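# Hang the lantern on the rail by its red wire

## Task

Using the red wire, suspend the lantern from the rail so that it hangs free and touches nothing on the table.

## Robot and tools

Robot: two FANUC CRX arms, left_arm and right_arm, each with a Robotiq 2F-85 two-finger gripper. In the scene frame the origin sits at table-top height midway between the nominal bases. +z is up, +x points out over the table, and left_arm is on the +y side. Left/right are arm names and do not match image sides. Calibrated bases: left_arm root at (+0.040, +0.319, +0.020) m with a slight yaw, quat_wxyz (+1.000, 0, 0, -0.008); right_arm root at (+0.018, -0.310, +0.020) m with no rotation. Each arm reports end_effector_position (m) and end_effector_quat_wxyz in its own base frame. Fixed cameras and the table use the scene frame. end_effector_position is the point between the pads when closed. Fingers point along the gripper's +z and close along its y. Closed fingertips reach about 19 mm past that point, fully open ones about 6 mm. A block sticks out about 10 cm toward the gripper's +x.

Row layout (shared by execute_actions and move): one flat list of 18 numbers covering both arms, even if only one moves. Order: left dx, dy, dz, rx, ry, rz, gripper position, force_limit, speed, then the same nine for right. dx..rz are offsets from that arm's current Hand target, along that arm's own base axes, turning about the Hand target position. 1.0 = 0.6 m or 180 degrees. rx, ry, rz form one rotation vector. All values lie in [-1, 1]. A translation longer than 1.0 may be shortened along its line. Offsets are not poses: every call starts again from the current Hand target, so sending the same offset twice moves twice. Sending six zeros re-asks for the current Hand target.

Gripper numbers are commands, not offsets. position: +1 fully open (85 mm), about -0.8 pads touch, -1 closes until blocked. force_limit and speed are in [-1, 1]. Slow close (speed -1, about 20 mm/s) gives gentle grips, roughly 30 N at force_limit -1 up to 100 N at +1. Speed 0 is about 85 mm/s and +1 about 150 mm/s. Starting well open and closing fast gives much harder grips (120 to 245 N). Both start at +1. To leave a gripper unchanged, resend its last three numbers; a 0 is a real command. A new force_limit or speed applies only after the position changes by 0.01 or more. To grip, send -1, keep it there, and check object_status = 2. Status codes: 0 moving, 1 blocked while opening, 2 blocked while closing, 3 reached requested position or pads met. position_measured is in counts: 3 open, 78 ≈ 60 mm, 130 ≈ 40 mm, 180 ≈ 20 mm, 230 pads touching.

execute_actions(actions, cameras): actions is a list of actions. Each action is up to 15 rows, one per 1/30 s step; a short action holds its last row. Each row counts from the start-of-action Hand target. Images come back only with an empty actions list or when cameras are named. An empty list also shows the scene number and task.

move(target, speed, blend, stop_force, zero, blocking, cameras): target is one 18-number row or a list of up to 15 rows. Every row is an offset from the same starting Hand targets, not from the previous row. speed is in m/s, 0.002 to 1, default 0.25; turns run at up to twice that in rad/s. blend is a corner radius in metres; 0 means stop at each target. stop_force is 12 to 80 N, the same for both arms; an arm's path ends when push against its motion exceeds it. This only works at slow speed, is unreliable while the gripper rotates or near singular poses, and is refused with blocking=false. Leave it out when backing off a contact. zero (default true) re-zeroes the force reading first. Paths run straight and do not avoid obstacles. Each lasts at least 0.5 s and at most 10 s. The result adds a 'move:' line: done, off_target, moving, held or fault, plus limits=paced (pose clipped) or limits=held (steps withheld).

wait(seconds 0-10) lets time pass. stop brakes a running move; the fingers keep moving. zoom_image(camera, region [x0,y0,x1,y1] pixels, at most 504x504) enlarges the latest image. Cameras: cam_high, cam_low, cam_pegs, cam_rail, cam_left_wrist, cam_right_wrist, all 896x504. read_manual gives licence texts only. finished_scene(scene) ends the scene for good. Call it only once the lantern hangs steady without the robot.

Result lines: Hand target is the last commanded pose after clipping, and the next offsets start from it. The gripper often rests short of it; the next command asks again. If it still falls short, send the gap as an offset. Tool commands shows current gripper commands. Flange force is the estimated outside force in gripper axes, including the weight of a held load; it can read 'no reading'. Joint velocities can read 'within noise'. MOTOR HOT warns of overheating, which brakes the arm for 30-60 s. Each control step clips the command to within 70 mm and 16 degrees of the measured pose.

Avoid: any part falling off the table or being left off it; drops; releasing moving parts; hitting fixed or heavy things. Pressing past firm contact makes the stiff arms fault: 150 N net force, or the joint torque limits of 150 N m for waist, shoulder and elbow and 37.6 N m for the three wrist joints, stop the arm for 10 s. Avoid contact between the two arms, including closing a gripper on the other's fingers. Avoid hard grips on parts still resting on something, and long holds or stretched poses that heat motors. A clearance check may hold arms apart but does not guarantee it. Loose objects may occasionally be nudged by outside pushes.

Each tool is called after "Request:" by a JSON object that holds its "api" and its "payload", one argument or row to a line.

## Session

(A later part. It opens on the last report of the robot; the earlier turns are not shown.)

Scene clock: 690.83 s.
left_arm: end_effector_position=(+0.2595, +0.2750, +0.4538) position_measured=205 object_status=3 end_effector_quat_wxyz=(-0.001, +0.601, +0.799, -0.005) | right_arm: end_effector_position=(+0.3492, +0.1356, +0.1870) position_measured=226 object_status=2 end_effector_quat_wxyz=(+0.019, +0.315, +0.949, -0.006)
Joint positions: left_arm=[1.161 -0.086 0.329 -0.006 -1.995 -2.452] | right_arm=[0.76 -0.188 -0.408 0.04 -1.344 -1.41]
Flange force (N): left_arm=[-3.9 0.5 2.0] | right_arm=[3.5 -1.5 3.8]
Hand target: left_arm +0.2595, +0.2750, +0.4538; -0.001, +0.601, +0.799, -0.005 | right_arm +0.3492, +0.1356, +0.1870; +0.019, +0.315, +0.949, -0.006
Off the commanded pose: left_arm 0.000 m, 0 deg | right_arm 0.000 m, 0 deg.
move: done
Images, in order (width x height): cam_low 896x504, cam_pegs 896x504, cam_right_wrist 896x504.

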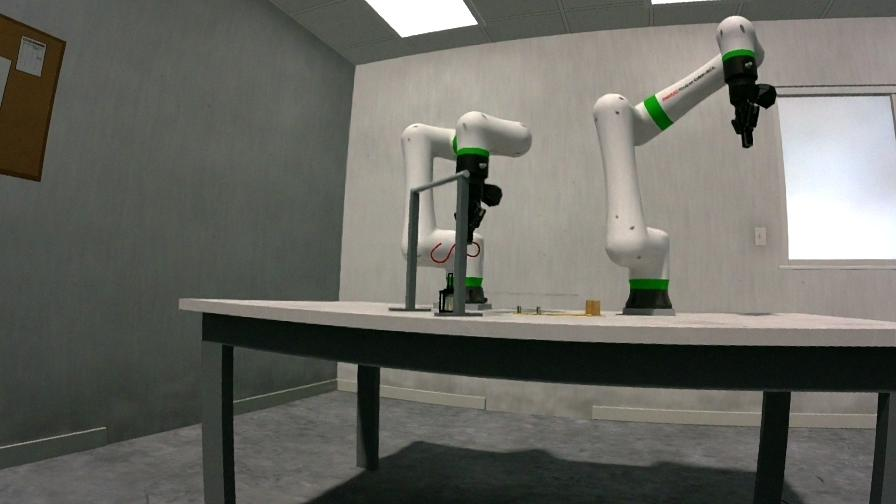

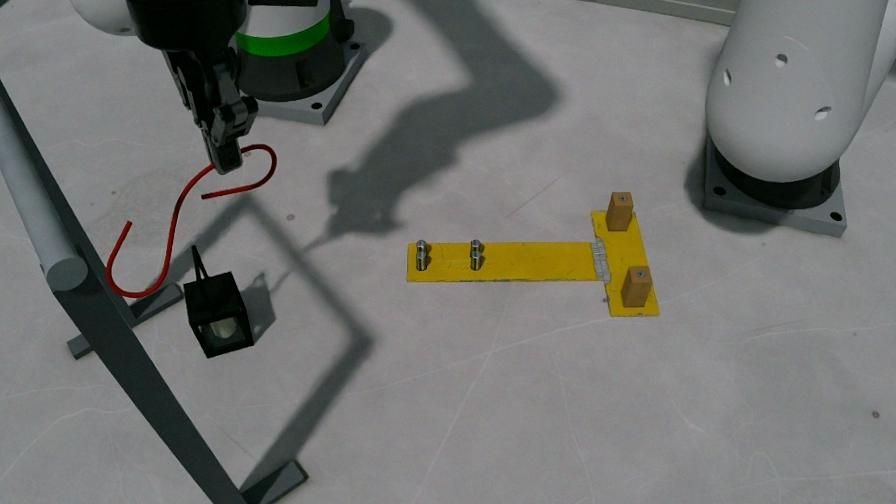

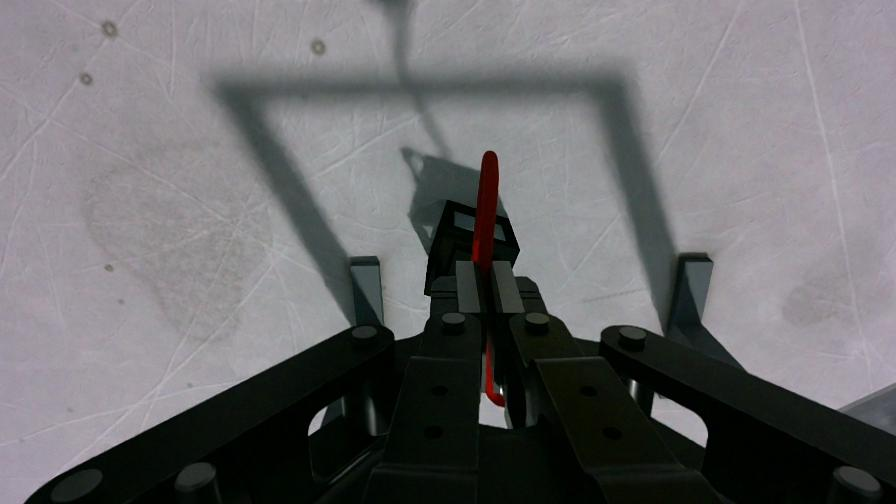

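Request:
{"api": "move", "payload": {
  "target": [0,0,0,0,0,0,-0.6,-0.5,-1,0.0107,-0.008,-0.08,0,0,0,-1,0.2,-1],
  "speed": 0.08,
  "cameras": ["cam_low","cam_pegs","cam_rail"]
}}

Request:
{"api": "zoom_image", "payload": {
  "camera": "cam_low",
  "region": [420, 230, 490, 314]
}}

Request:
{"api": "zoom_image", "payload": {
  "camera": "cam_pegs",
  "region": [100, 160, 340, 370]
}}

Request:
{"api": "zoom_image", "payload": {
  "camera": "cam_rail",
  "region": [350, 200, 530, 440]
}}

Scene clock: 695.77 s.
left_arm: end_effector_position=(+0.2595, +0.2750, +0.4538) position_measured=205 object_status=3 end_effector_quat_wxyz=(-0.001, +0.601, +0.799, -0.005) | right_arm: end_effector_position=(+0.3557, +0.1308, +0.1390) position_measured=226 object_status=2 end_effector_quat_wxyz=(+0.019, +0.315, +0.949, -0.006)
Joint positions: left_arm=[1.161 -0.086 0.329 -0.006 -1.995 -2.452] | right_arm=[0.737 -0.142 -0.486 0.042 -1.219 -1.392]
Flange force (N): left_arm=[-3.8 0.5 2.1] | right_arm=[2.7 -1.2 3.6]
Hand target: left_arm +0.2595, +0.2750, +0.4538; -0.001, +0.601, +0.799, -0.005 | right_arm +0.3556, +0.1308, +0.1390; +0.019, +0.315, +0.949, -0.006
Off the commanded pose: left_arm 0.000 m, 0 deg | right_arm 0.000 m, 0 deg.
move: done
Images, in order (width x height): cam_low 896x504, cam_pegs 896x504, cam_rail 896x504.

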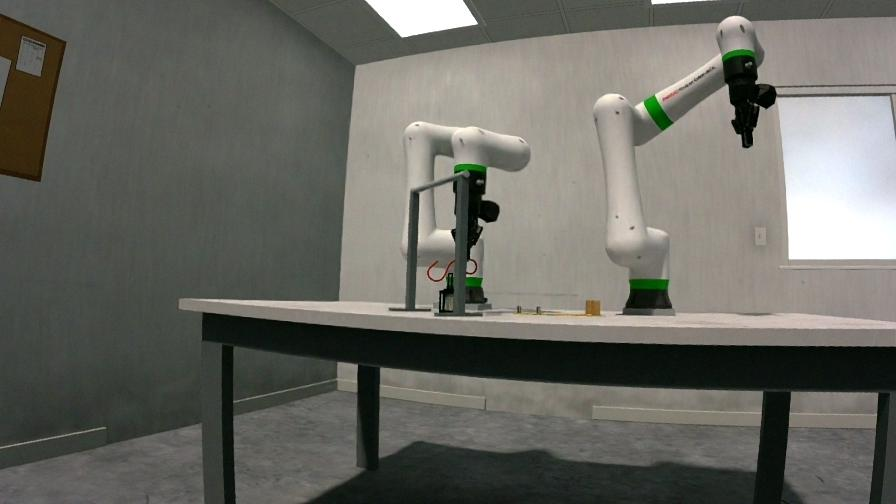

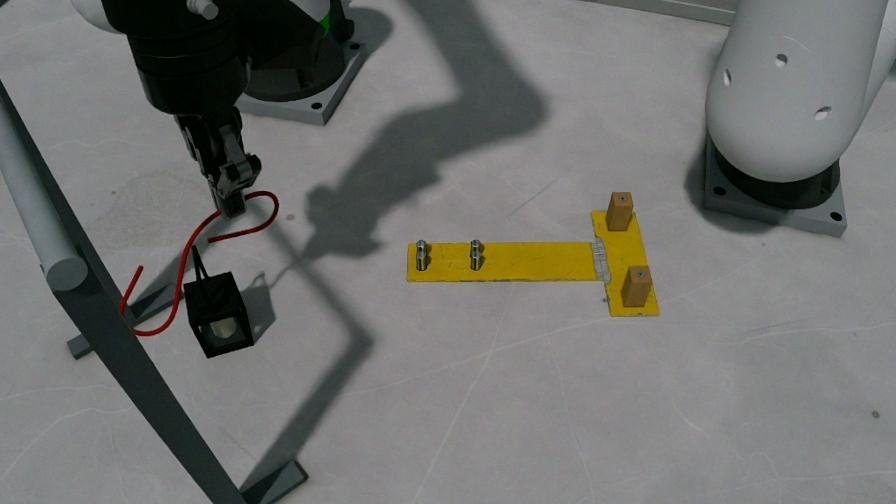

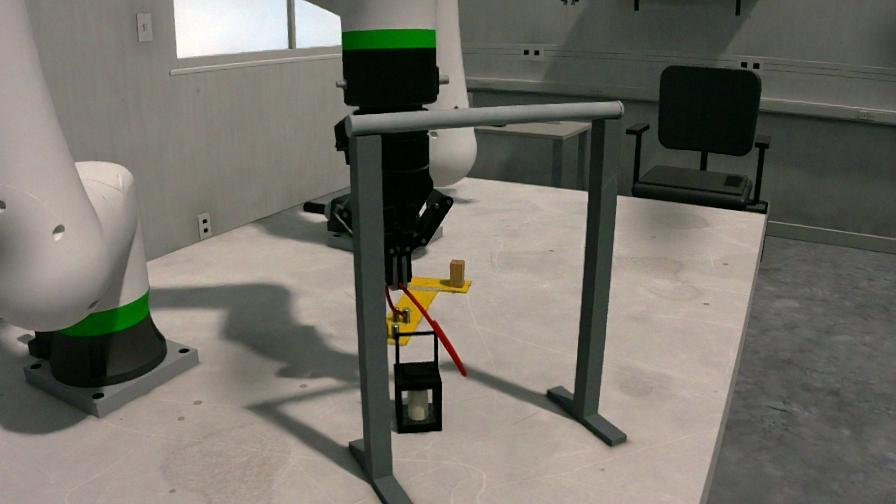

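Scaled by 6.000.

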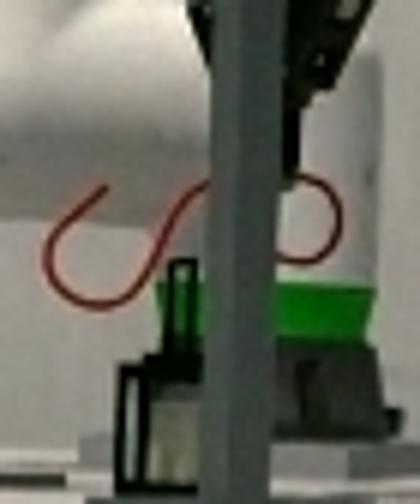

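Scaled by 2.100.

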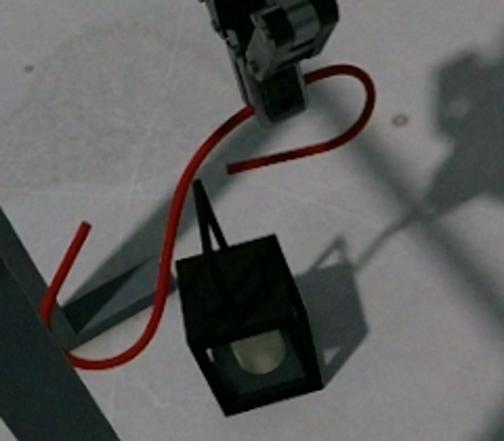

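Scaled by 2.100.

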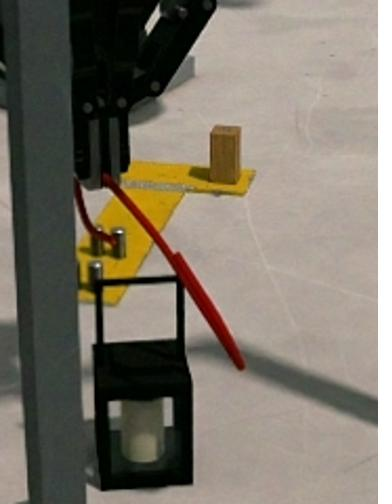

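Request:
{"api": "move", "payload": {
  "target": [0,0,0,0,0,0,-0.6,-0.5,-1,0.0035,-0.0026,-0.0197,0,0,0,-1,0.2,-1],
  "speed": 0.05,
  "cameras": ["cam_low","cam_pegs","cam_rail"]
}}

Request:
{"api": "zoom_image", "payload": {
  "camera": "cam_low",
  "region": [420, 230, 490, 314]
}}

Request:
{"api": "zoom_image", "payload": {
  "camera": "cam_pegs",
  "region": [150, 180, 310, 320]
}}

Request:
{"api": "zoom_image", "payload": {
  "camera": "cam_rail",
  "region": [370, 260, 490, 400]
}}

Scene clock: 698.97 s.
left_arm: end_effector_position=(+0.2595, +0.2750, +0.4538) position_measured=205 object_status=3 end_effector_quat_wxyz=(-0.001, +0.601, +0.799, -0.005) | right_arm: end_effector_position=(+0.3577, +0.1292, +0.1272) position_measured=226 object_status=2 end_effector_quat_wxyz=(+0.019, +0.315, +0.949, -0.006)
Joint positions: left_arm=[1.161 -0.086 0.329 -0.006 -1.995 -2.452] | right_arm=[0.729 -0.127 -0.502 0.042 -1.188 -1.386]
Flange force (N): left_arm=[-3.9 0.4 1.7] | right_arm=[2.9 -0.6 3.3]
Hand target: left_arm +0.2595, +0.2750, +0.4538; -0.001, +0.601, +0.799, -0.005 | right_arm +0.3577, +0.1292, +0.1272; +0.019, +0.315, +0.949, -0.006
Off the commanded pose: left_arm 0.000 m, 0 deg | right_arm 0.000 m, 0 deg.
move: done
Images, in order (width x height): cam_low 896x504, cam_pegs 896x504, cam_rail 896x504.

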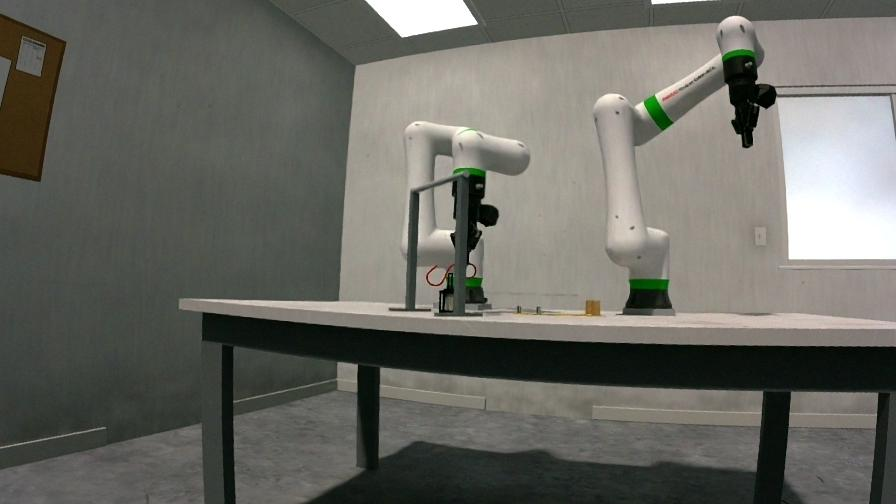

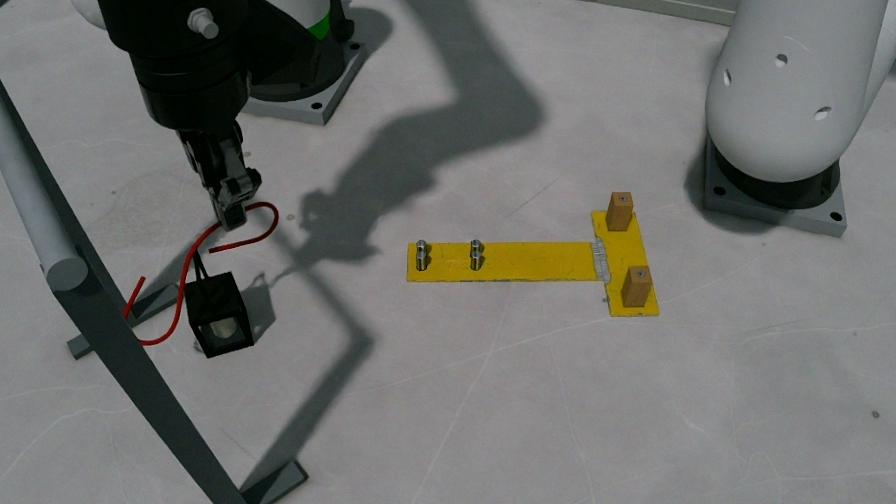

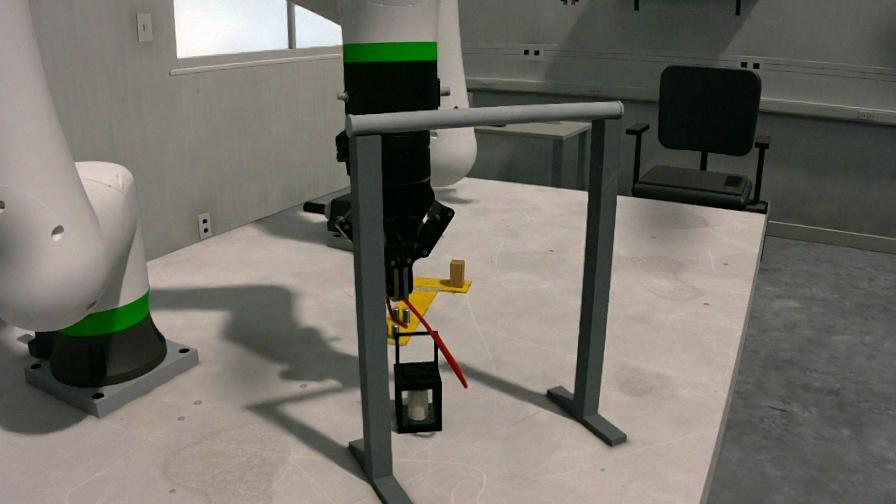

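Scaled by 6.000.

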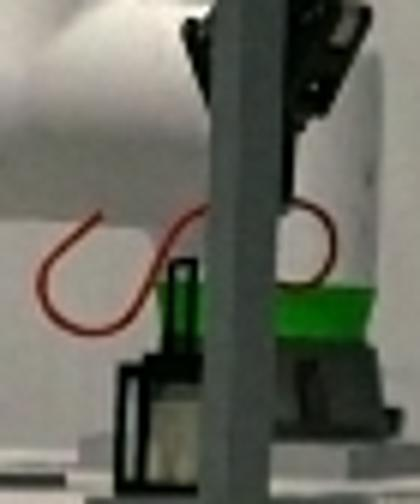

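Scaled by 3.150.

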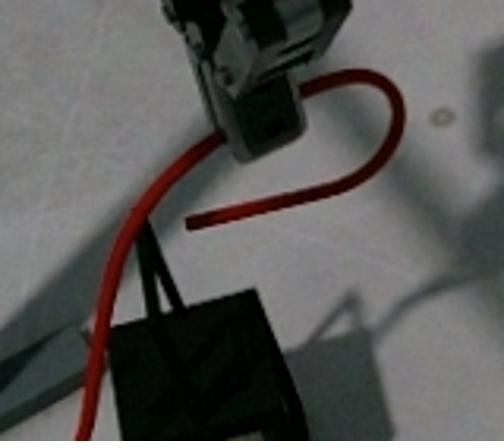

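Scaled by 3.600.

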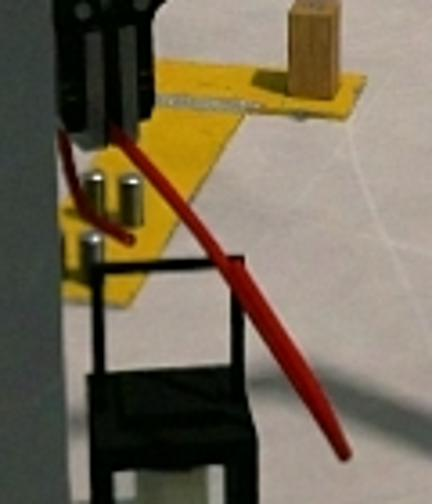

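Request:
{"api": "move", "payload": {
  "target": [0,0,0,0,0,0,-0.6,-0.5,-1,0.0083,0,-0.009,0,0,0,-1,0.2,-1],
  "speed": 0.04,
  "cameras": ["cam_low","cam_pegs","cam_rail"]
}}

Request:
{"api": "zoom_image", "payload": {
  "camera": "cam_low",
  "region": [420, 230, 490, 314]
}}

Request:
{"api": "zoom_image", "payload": {
  "camera": "cam_pegs",
  "region": [150, 180, 310, 320]
}}

Request:
{"api": "zoom_image", "payload": {
  "camera": "cam_rail",
  "region": [370, 260, 490, 400]
}}

Scene clock: 710.33 s.
left_arm: end_effector_position=(+0.2595, +0.2750, +0.4538) position_measured=205 object_status=3 end_effector_quat_wxyz=(-0.001, +0.601, +0.799, -0.005) | right_arm: end_effector_position=(+0.3627, +0.1292, +0.1218) position_measured=226 object_status=2 end_effector_quat_wxyz=(+0.019, +0.315, +0.949, -0.006)
Joint positions: left_arm=[1.161 -0.086 0.329 -0.006 -1.995 -2.452] | right_arm=[0.72 -0.109 -0.5 0.042 -1.171 -1.377]
Flange force (N): left_arm=[-3.8 1.1 1.8] | right_arm=[2.6 -1.0 3.5]
Hand target: left_arm +0.2595, +0.2750, +0.4538; -0.001, +0.601, +0.799, -0.005 | right_arm +0.3627, +0.1292, +0.1218; +0.019, +0.315, +0.949, -0.006
Off the commanded pose: left_arm 0.000 m, 0 deg | right_arm 0.000 m, 0 deg.
move: done
Images, in order (width x height): cam_low 896x504, cam_pegs 896x504, cam_rail 896x504.

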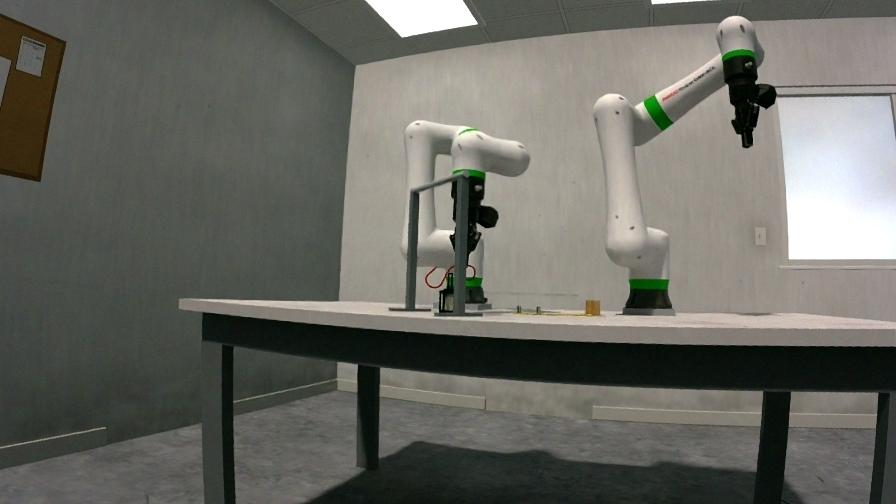

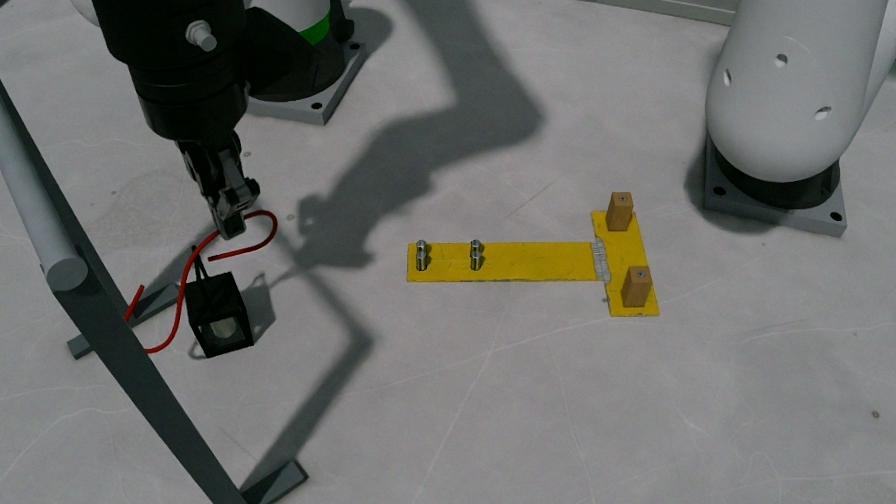

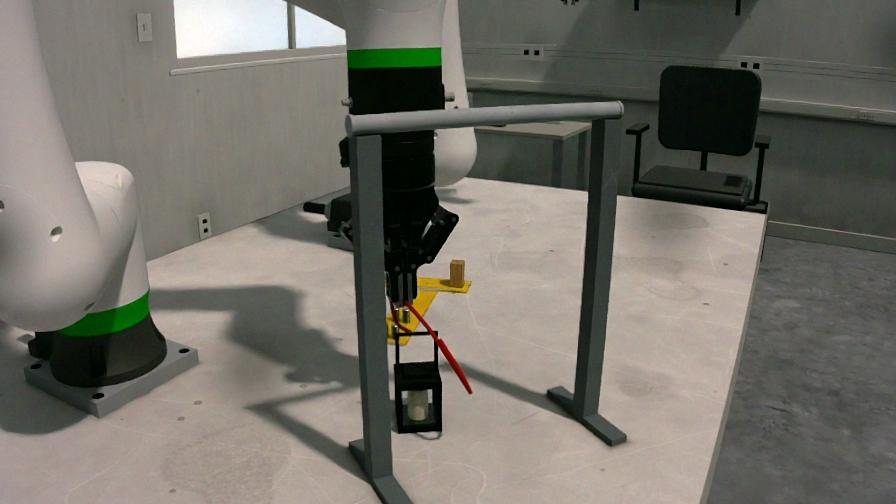

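Scaled by 6.000.

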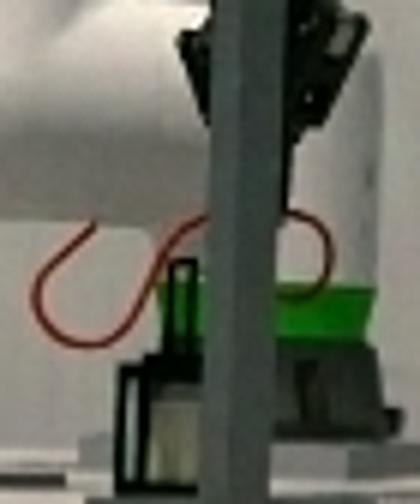

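Scaled by 3.150.

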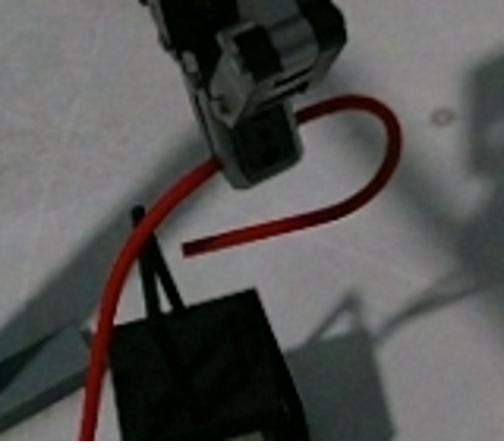

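Scaled by 3.600.

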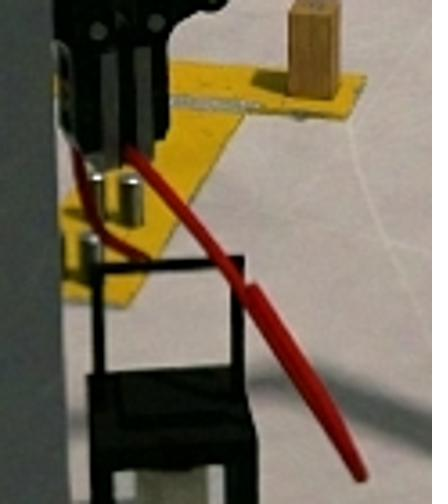

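Request:
{"api": "move", "payload": {
  "target": [0,0,0,0,0,0,-0.6,-0.5,-1,0.006,-0.0045,-0.015,0,0,0,-1,0.2,-1],
  "speed": 0.03,
  "cameras": ["cam_low","cam_pegs","cam_rail"]
}}

Request:
{"api": "zoom_image", "payload": {
  "camera": "cam_low",
  "region": [420, 230, 490, 314]
}}

Request:
{"api": "zoom_image", "payload": {
  "camera": "cam_pegs",
  "region": [150, 180, 310, 320]
}}

Request:
{"api": "zoom_image", "payload": {
  "camera": "cam_rail",
  "region": [370, 260, 490, 400]
}}

Scene clock: 713.00 s.
left_arm: end_effector_position=(+0.2595, +0.2750, +0.4538) position_measured=205 object_status=3 end_effector_quat_wxyz=(-0.001, +0.601, +0.799, -0.005) | right_arm: end_effector_position=(+0.3663, +0.1265, +0.1128) position_measured=226 object_status=2 end_effector_quat_wxyz=(+0.019, +0.315, +0.949, -0.006)
Joint positions: left_arm=[1.161 -0.086 0.329 -0.006 -1.995 -2.452] | right_arm=[0.708 -0.093 -0.508 0.043 -1.147 -1.366]
Flange force (N): left_arm=[-3.8 0.5 2.0] | right_arm=[2.7 -0.8 3.3]
Hand target: left_arm +0.2595, +0.2750, +0.4538; -0.001, +0.601, +0.799, -0.005 | right_arm +0.3663, +0.1265, +0.1128; +0.019, +0.315, +0.949, -0.006
Off the commanded pose: left_arm 0.000 m, 0 deg | right_arm 0.000 m, 0 deg.
move: done
Images, in order (width x height): cam_low 896x504, cam_pegs 896x504, cam_rail 896x504.

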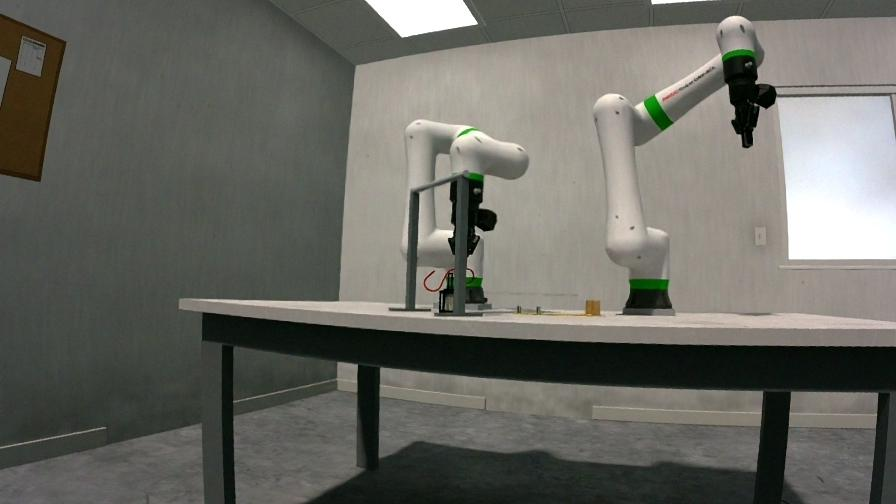

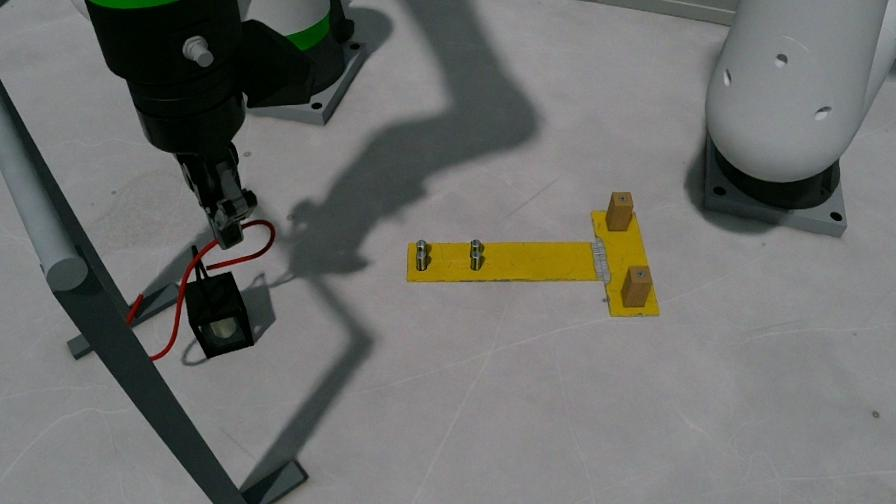

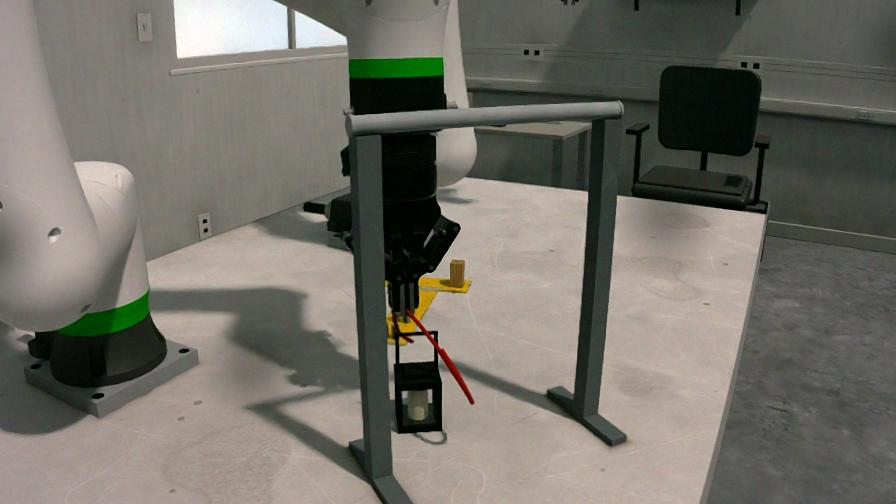

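Scaled by 6.000.

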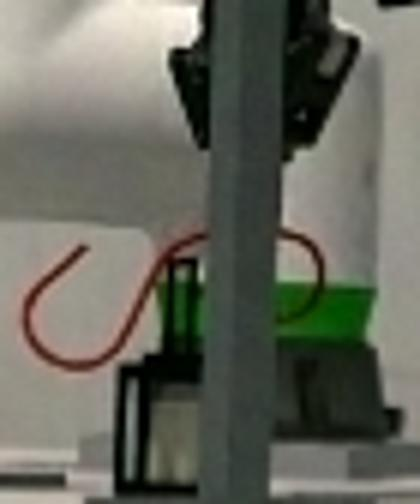

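Scaled by 3.150.

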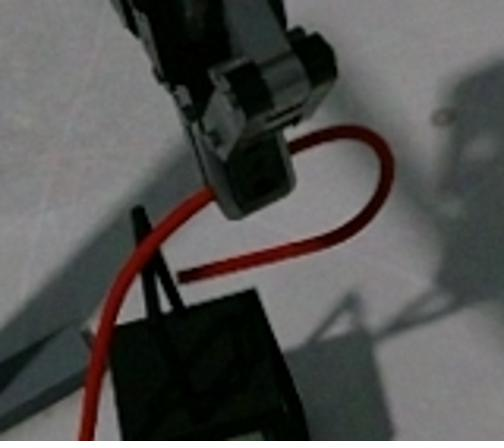

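Scaled by 3.600.

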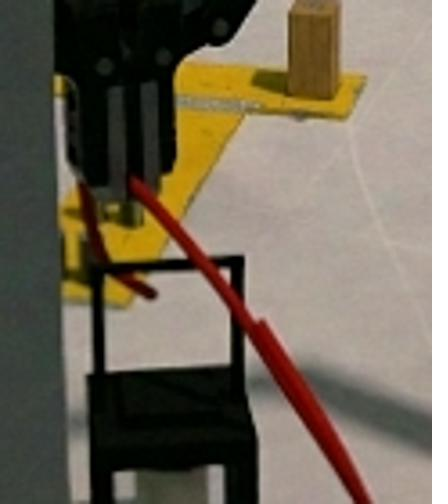

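Request:
{"api": "move", "payload": {
  "target": [0,0,0,0,0,0,-0.6,-0.5,-1,0.0213,-0.016,-0.0033,0,0,0,-1,0.2,-1],
  "speed": 0.03,
  "cameras": ["cam_low","cam_pegs","cam_rail"]
}}

Request:
{"api": "zoom_image", "payload": {
  "camera": "cam_low",
  "region": [420, 230, 490, 314]
}}

Request:
{"api": "zoom_image", "payload": {
  "camera": "cam_pegs",
  "region": [150, 180, 310, 320]
}}

Request:
{"api": "zoom_image", "payload": {
  "camera": "cam_rail",
  "region": [370, 260, 490, 400]
}}

Scene clock: 714.97 s.
left_arm: end_effector_position=(+0.2595, +0.2750, +0.4538) position_measured=205 object_status=3 end_effector_quat_wxyz=(-0.001, +0.601, +0.799, -0.005) | right_arm: end_effector_position=(+0.3791, +0.1169, +0.1108) position_measured=226 object_status=2 end_effector_quat_wxyz=(+0.019, +0.315, +0.949, -0.006)
Joint positions: left_arm=[1.161 -0.086 0.329 -0.006 -1.995 -2.452] | right_arm=[0.665 -0.067 -0.489 0.042 -1.138 -1.323]
Flange force (N): left_arm=[-3.6 0.7 1.8] | right_arm=[2.8 -0.4 3.5]
Hand target: left_arm +0.2595, +0.2750, +0.4538; -0.001, +0.601, +0.799, -0.005 | right_arm +0.3791, +0.1169, +0.1108; +0.019, +0.315, +0.949, -0.006
Off the commanded pose: left_arm 0.000 m, 0 deg | right_arm 0.000 m, 0 deg.
move: done
Images, in order (width x height): cam_low 896x504, cam_pegs 896x504, cam_rail 896x504.

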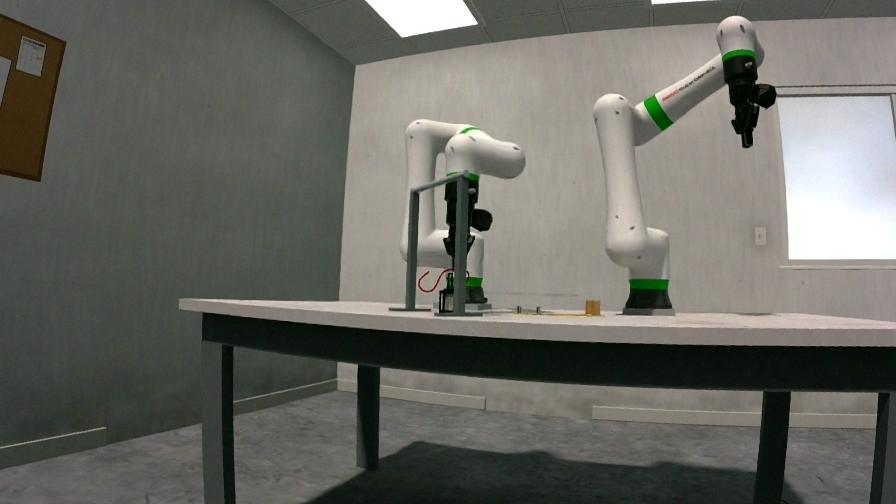

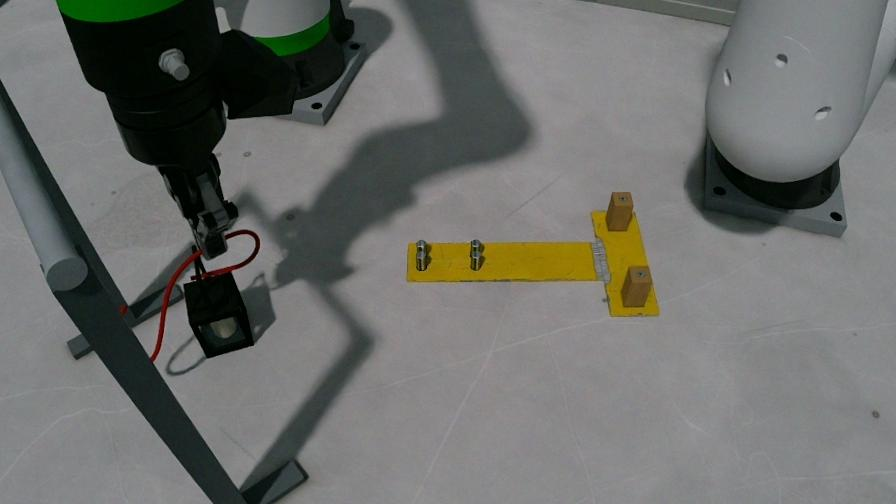

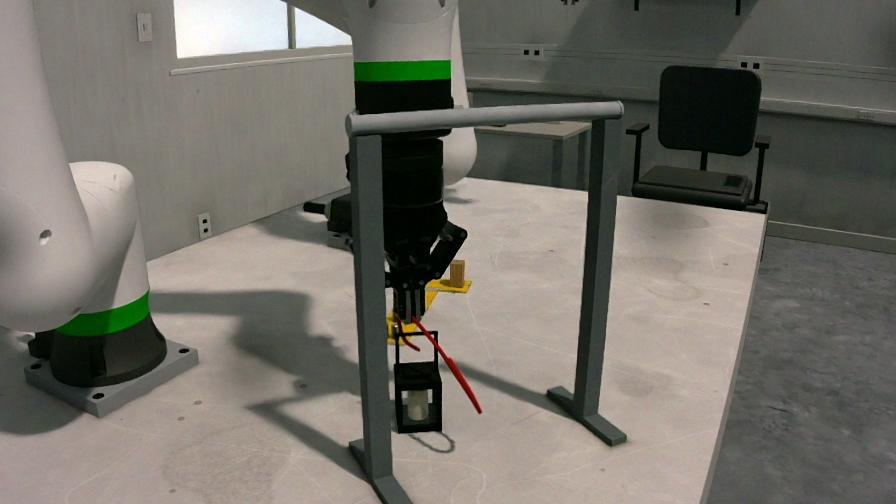

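Scaled by 6.000.

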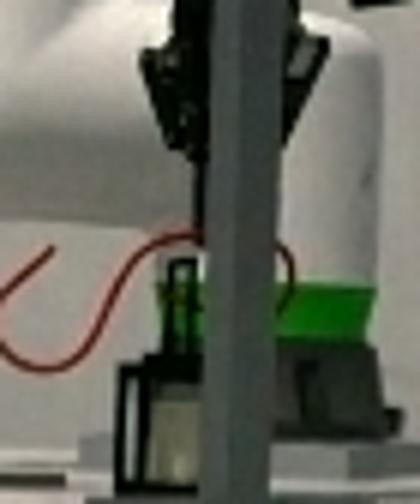

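Scaled by 3.150.

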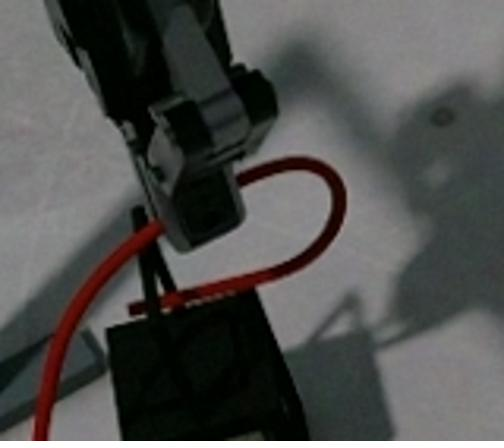

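Scaled by 3.600.

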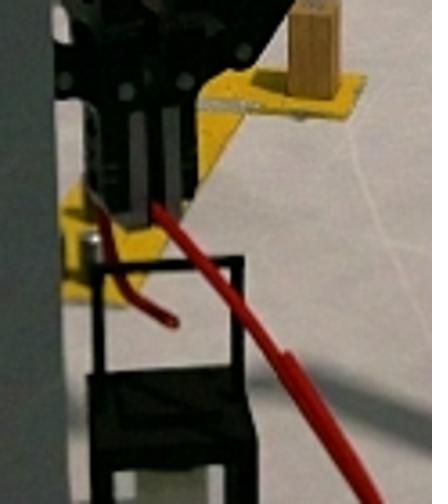

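Request:
{"api": "move", "payload": {
  "target": [
    [0,0,0,0,0,0,-0.6,-0.5,-1,0.016,-0.012,0,0,0,0,-1,0.2,-1],
    [0,0,0,0,0,0,-0.6,-0.5,-1,0.016,-0.012,0.06,0,0,0,-1,0.2,-1]
  ],
  "speed": [0.03,0.03],
  "cameras": ["cam_low","cam_pegs","cam_rail"]
}}

Request:
{"api": "zoom_image", "payload": {
  "camera": "cam_low",
  "region": [420, 230, 490, 314]
}}

Request:
{"api": "zoom_image", "payload": {
  "camera": "cam_pegs",
  "region": [150, 180, 310, 320]
}}

Request:
{"api": "zoom_image", "payload": {
  "camera": "cam_rail",
  "region": [370, 260, 490, 400]
}}

Scene clock: 719.30 s.
left_arm: end_effector_position=(+0.2595, +0.2750, +0.4538) position_measured=205 object_status=3 end_effector_quat_wxyz=(-0.001, +0.601, +0.799, -0.005) | right_arm: end_effector_position=(+0.3887, +0.1097, +0.1468) position_measured=226 object_status=2 end_effector_quat_wxyz=(+0.019, +0.315, +0.949, -0.006)
Joint positions: left_arm=[1.161 -0.086 0.329 -0.006 -1.995 -2.452] | right_arm=[0.634 -0.083 -0.414 0.04 -1.228 -1.288]
Flange force (N): left_arm=[-3.5 0.7 2.3] | right_arm=[2.5 -0.6 5.9]
Hand target: left_arm +0.2595, +0.2750, +0.4538; -0.001, +0.601, +0.799, -0.005 | right_arm +0.3887, +0.1097, +0.1468; +0.019, +0.315, +0.949, -0.006
Off the commanded pose: left_arm 0.000 m, 0 deg | right_arm 0.000 m, 0 deg.
move: done
Images, in order (width x height): cam_low 896x504, cam_pegs 896x504, cam_rail 896x504.

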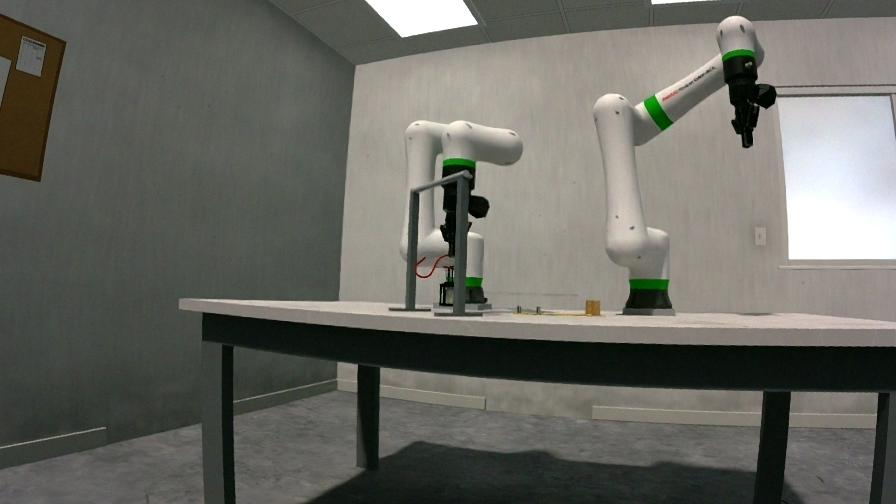

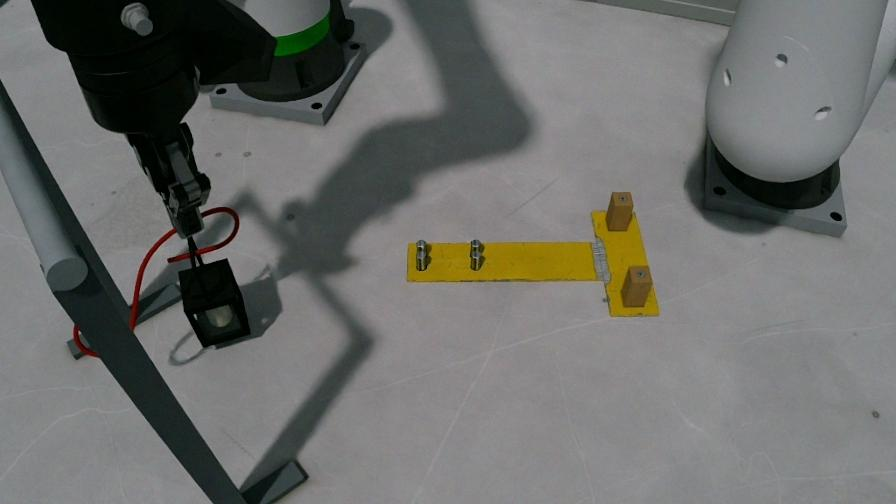

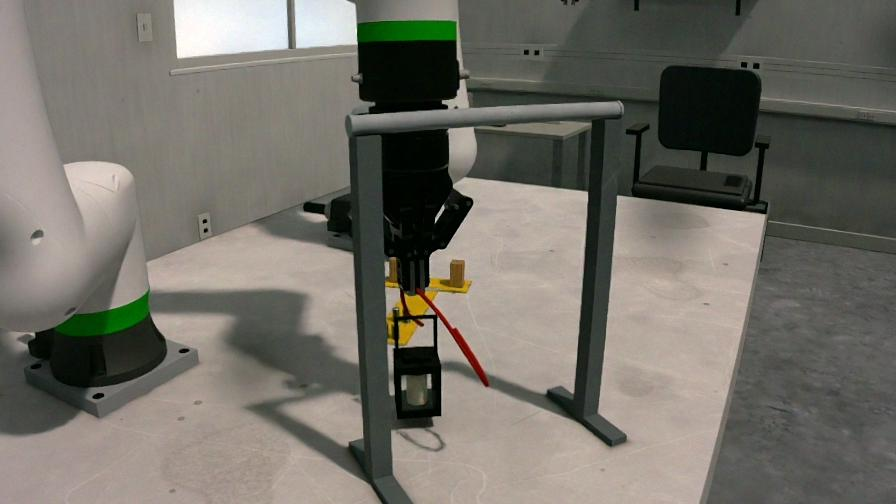

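Scaled by 6.000.

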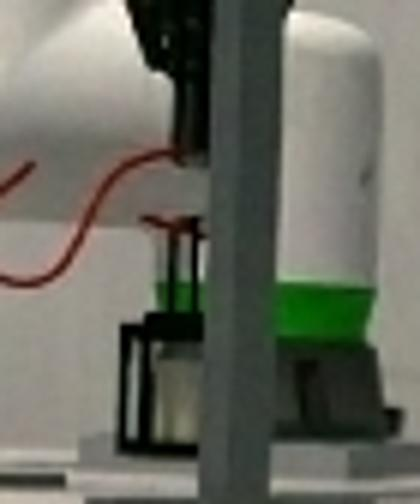

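Scaled by 3.150.

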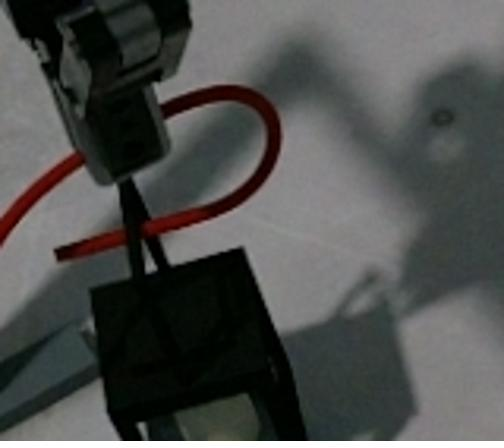

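Scaled by 3.600.

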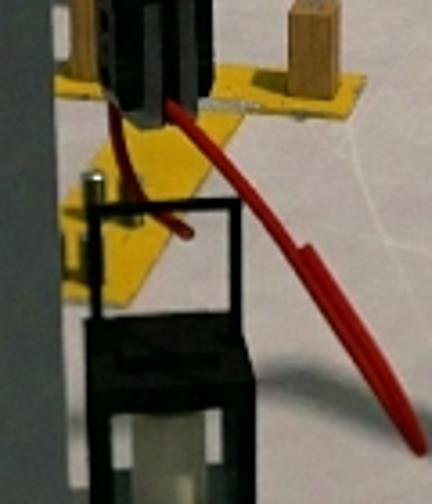

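Request:
{"api": "move", "payload": {
  "target": [
    [0,0,0,0,0,0,-0.6,-0.5,-1,0,0,0.1,0,0,0,-1,0.2,-1],
    [0,0,0,0,0,0,-0.6,-0.5,-1,-0.1693,0.177,0.2333,0,0,0,-1,0.2,-1]
  ],
  "speed": [0.06,0.08],
  "blend": 0.02
}}

Request:
{"api": "move", "payload": {
  "target": [0,0,0,0,0,0,-0.6,-0.5,-1,0,0,0,-0.15,-0.2,0,-1,0.2,-1],
  "speed": 0.12,
  "cameras": ["cam_low","cam_pegs"]
}}

Request:
{"api": "zoom_image", "payload": {
  "camera": "cam_low",
  "region": [420, 160, 540, 304]
}}

Scene clock: 727.77 s.
left_arm: end_effector_position=(+0.2595, +0.2750, +0.4538) position_measured=205 object_status=3 end_effector_quat_wxyz=(-0.001, +0.601, +0.799, -0.005) | right_arm: end_effector_position=(+0.2871, +0.2159, +0.2867) position_measured=226 object_status=2 end_effector_quat_wxyz=(+0.019, +0.315, +0.949, -0.006)
Joint positions: left_arm=[1.161 -0.086 0.329 -0.006 -1.995 -2.452] | right_arm=[1.052 -0.243 -0.218 0.04 -1.6 -1.692]
Flange force (N): left_arm=[-3.5 0.8 1.9] | right_arm=[3.6 -2.7 6.7]
Hand target: left_arm +0.2595, +0.2750, +0.4538; -0.001, +0.601, +0.799, -0.005 | right_arm +0.2871, +0.2159, +0.2868; +0.019, +0.315, +0.949, -0.006
Off the commanded pose: left_arm 0.000 m, 0 deg | right_arm 0.000 m, 0 deg.
move: done

Scene clock: 731.33 s.
left_arm: end_effector_position=(+0.2595, +0.2750, +0.4538) position_measured=205 object_status=3 end_effector_quat_wxyz=(-0.001, +0.601, +0.799, -0.005) | right_arm: end_effector_position=(+0.2871, +0.2159, +0.2868) position_measured=226 object_status=2 end_effector_quat_wxyz=(+0.380, +0.288, +0.869, -0.127)
Joint positions: left_arm=[1.161 -0.086 0.329 -0.006 -1.995 -2.452] | right_arm=[1.574 -0.183 -0.567 0.636 -1.727 -2.292]
Flange force (N): left_arm=[-3.8 0.5 2.1] | right_arm=[4.8 -3.1 3.3]
Hand target: left_arm +0.2595, +0.2750, +0.4538; -0.001, +0.601, +0.799, -0.005 | right_arm +0.2871, +0.2159, +0.2868; +0.380, +0.288, +0.869, -0.127
Off the commanded pose: left_arm 0.000 m, 0 deg | right_arm 0.000 m, 0 deg.
move: done
Images, in order (width x height): cam_low 896x504, cam_pegs 896x504.

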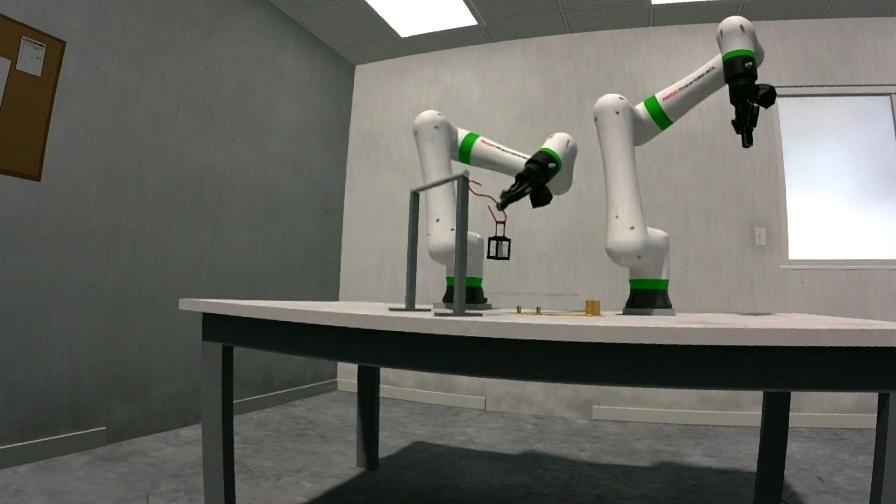

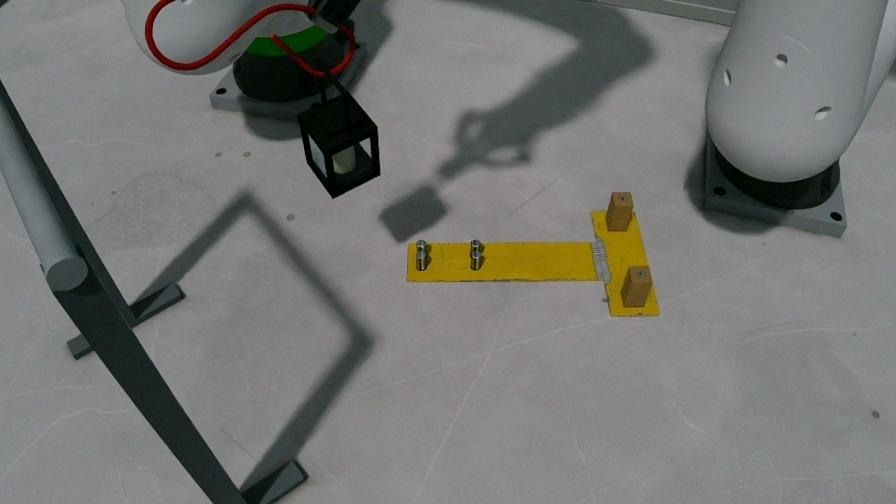

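Scaled by 3.500.

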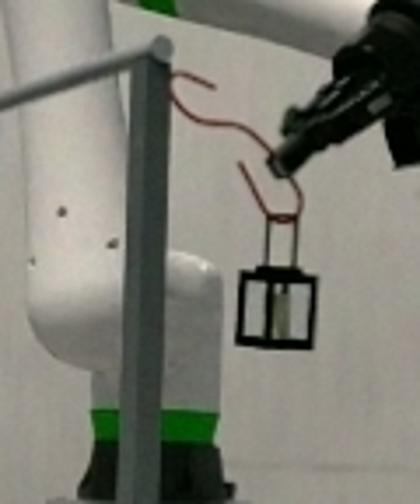

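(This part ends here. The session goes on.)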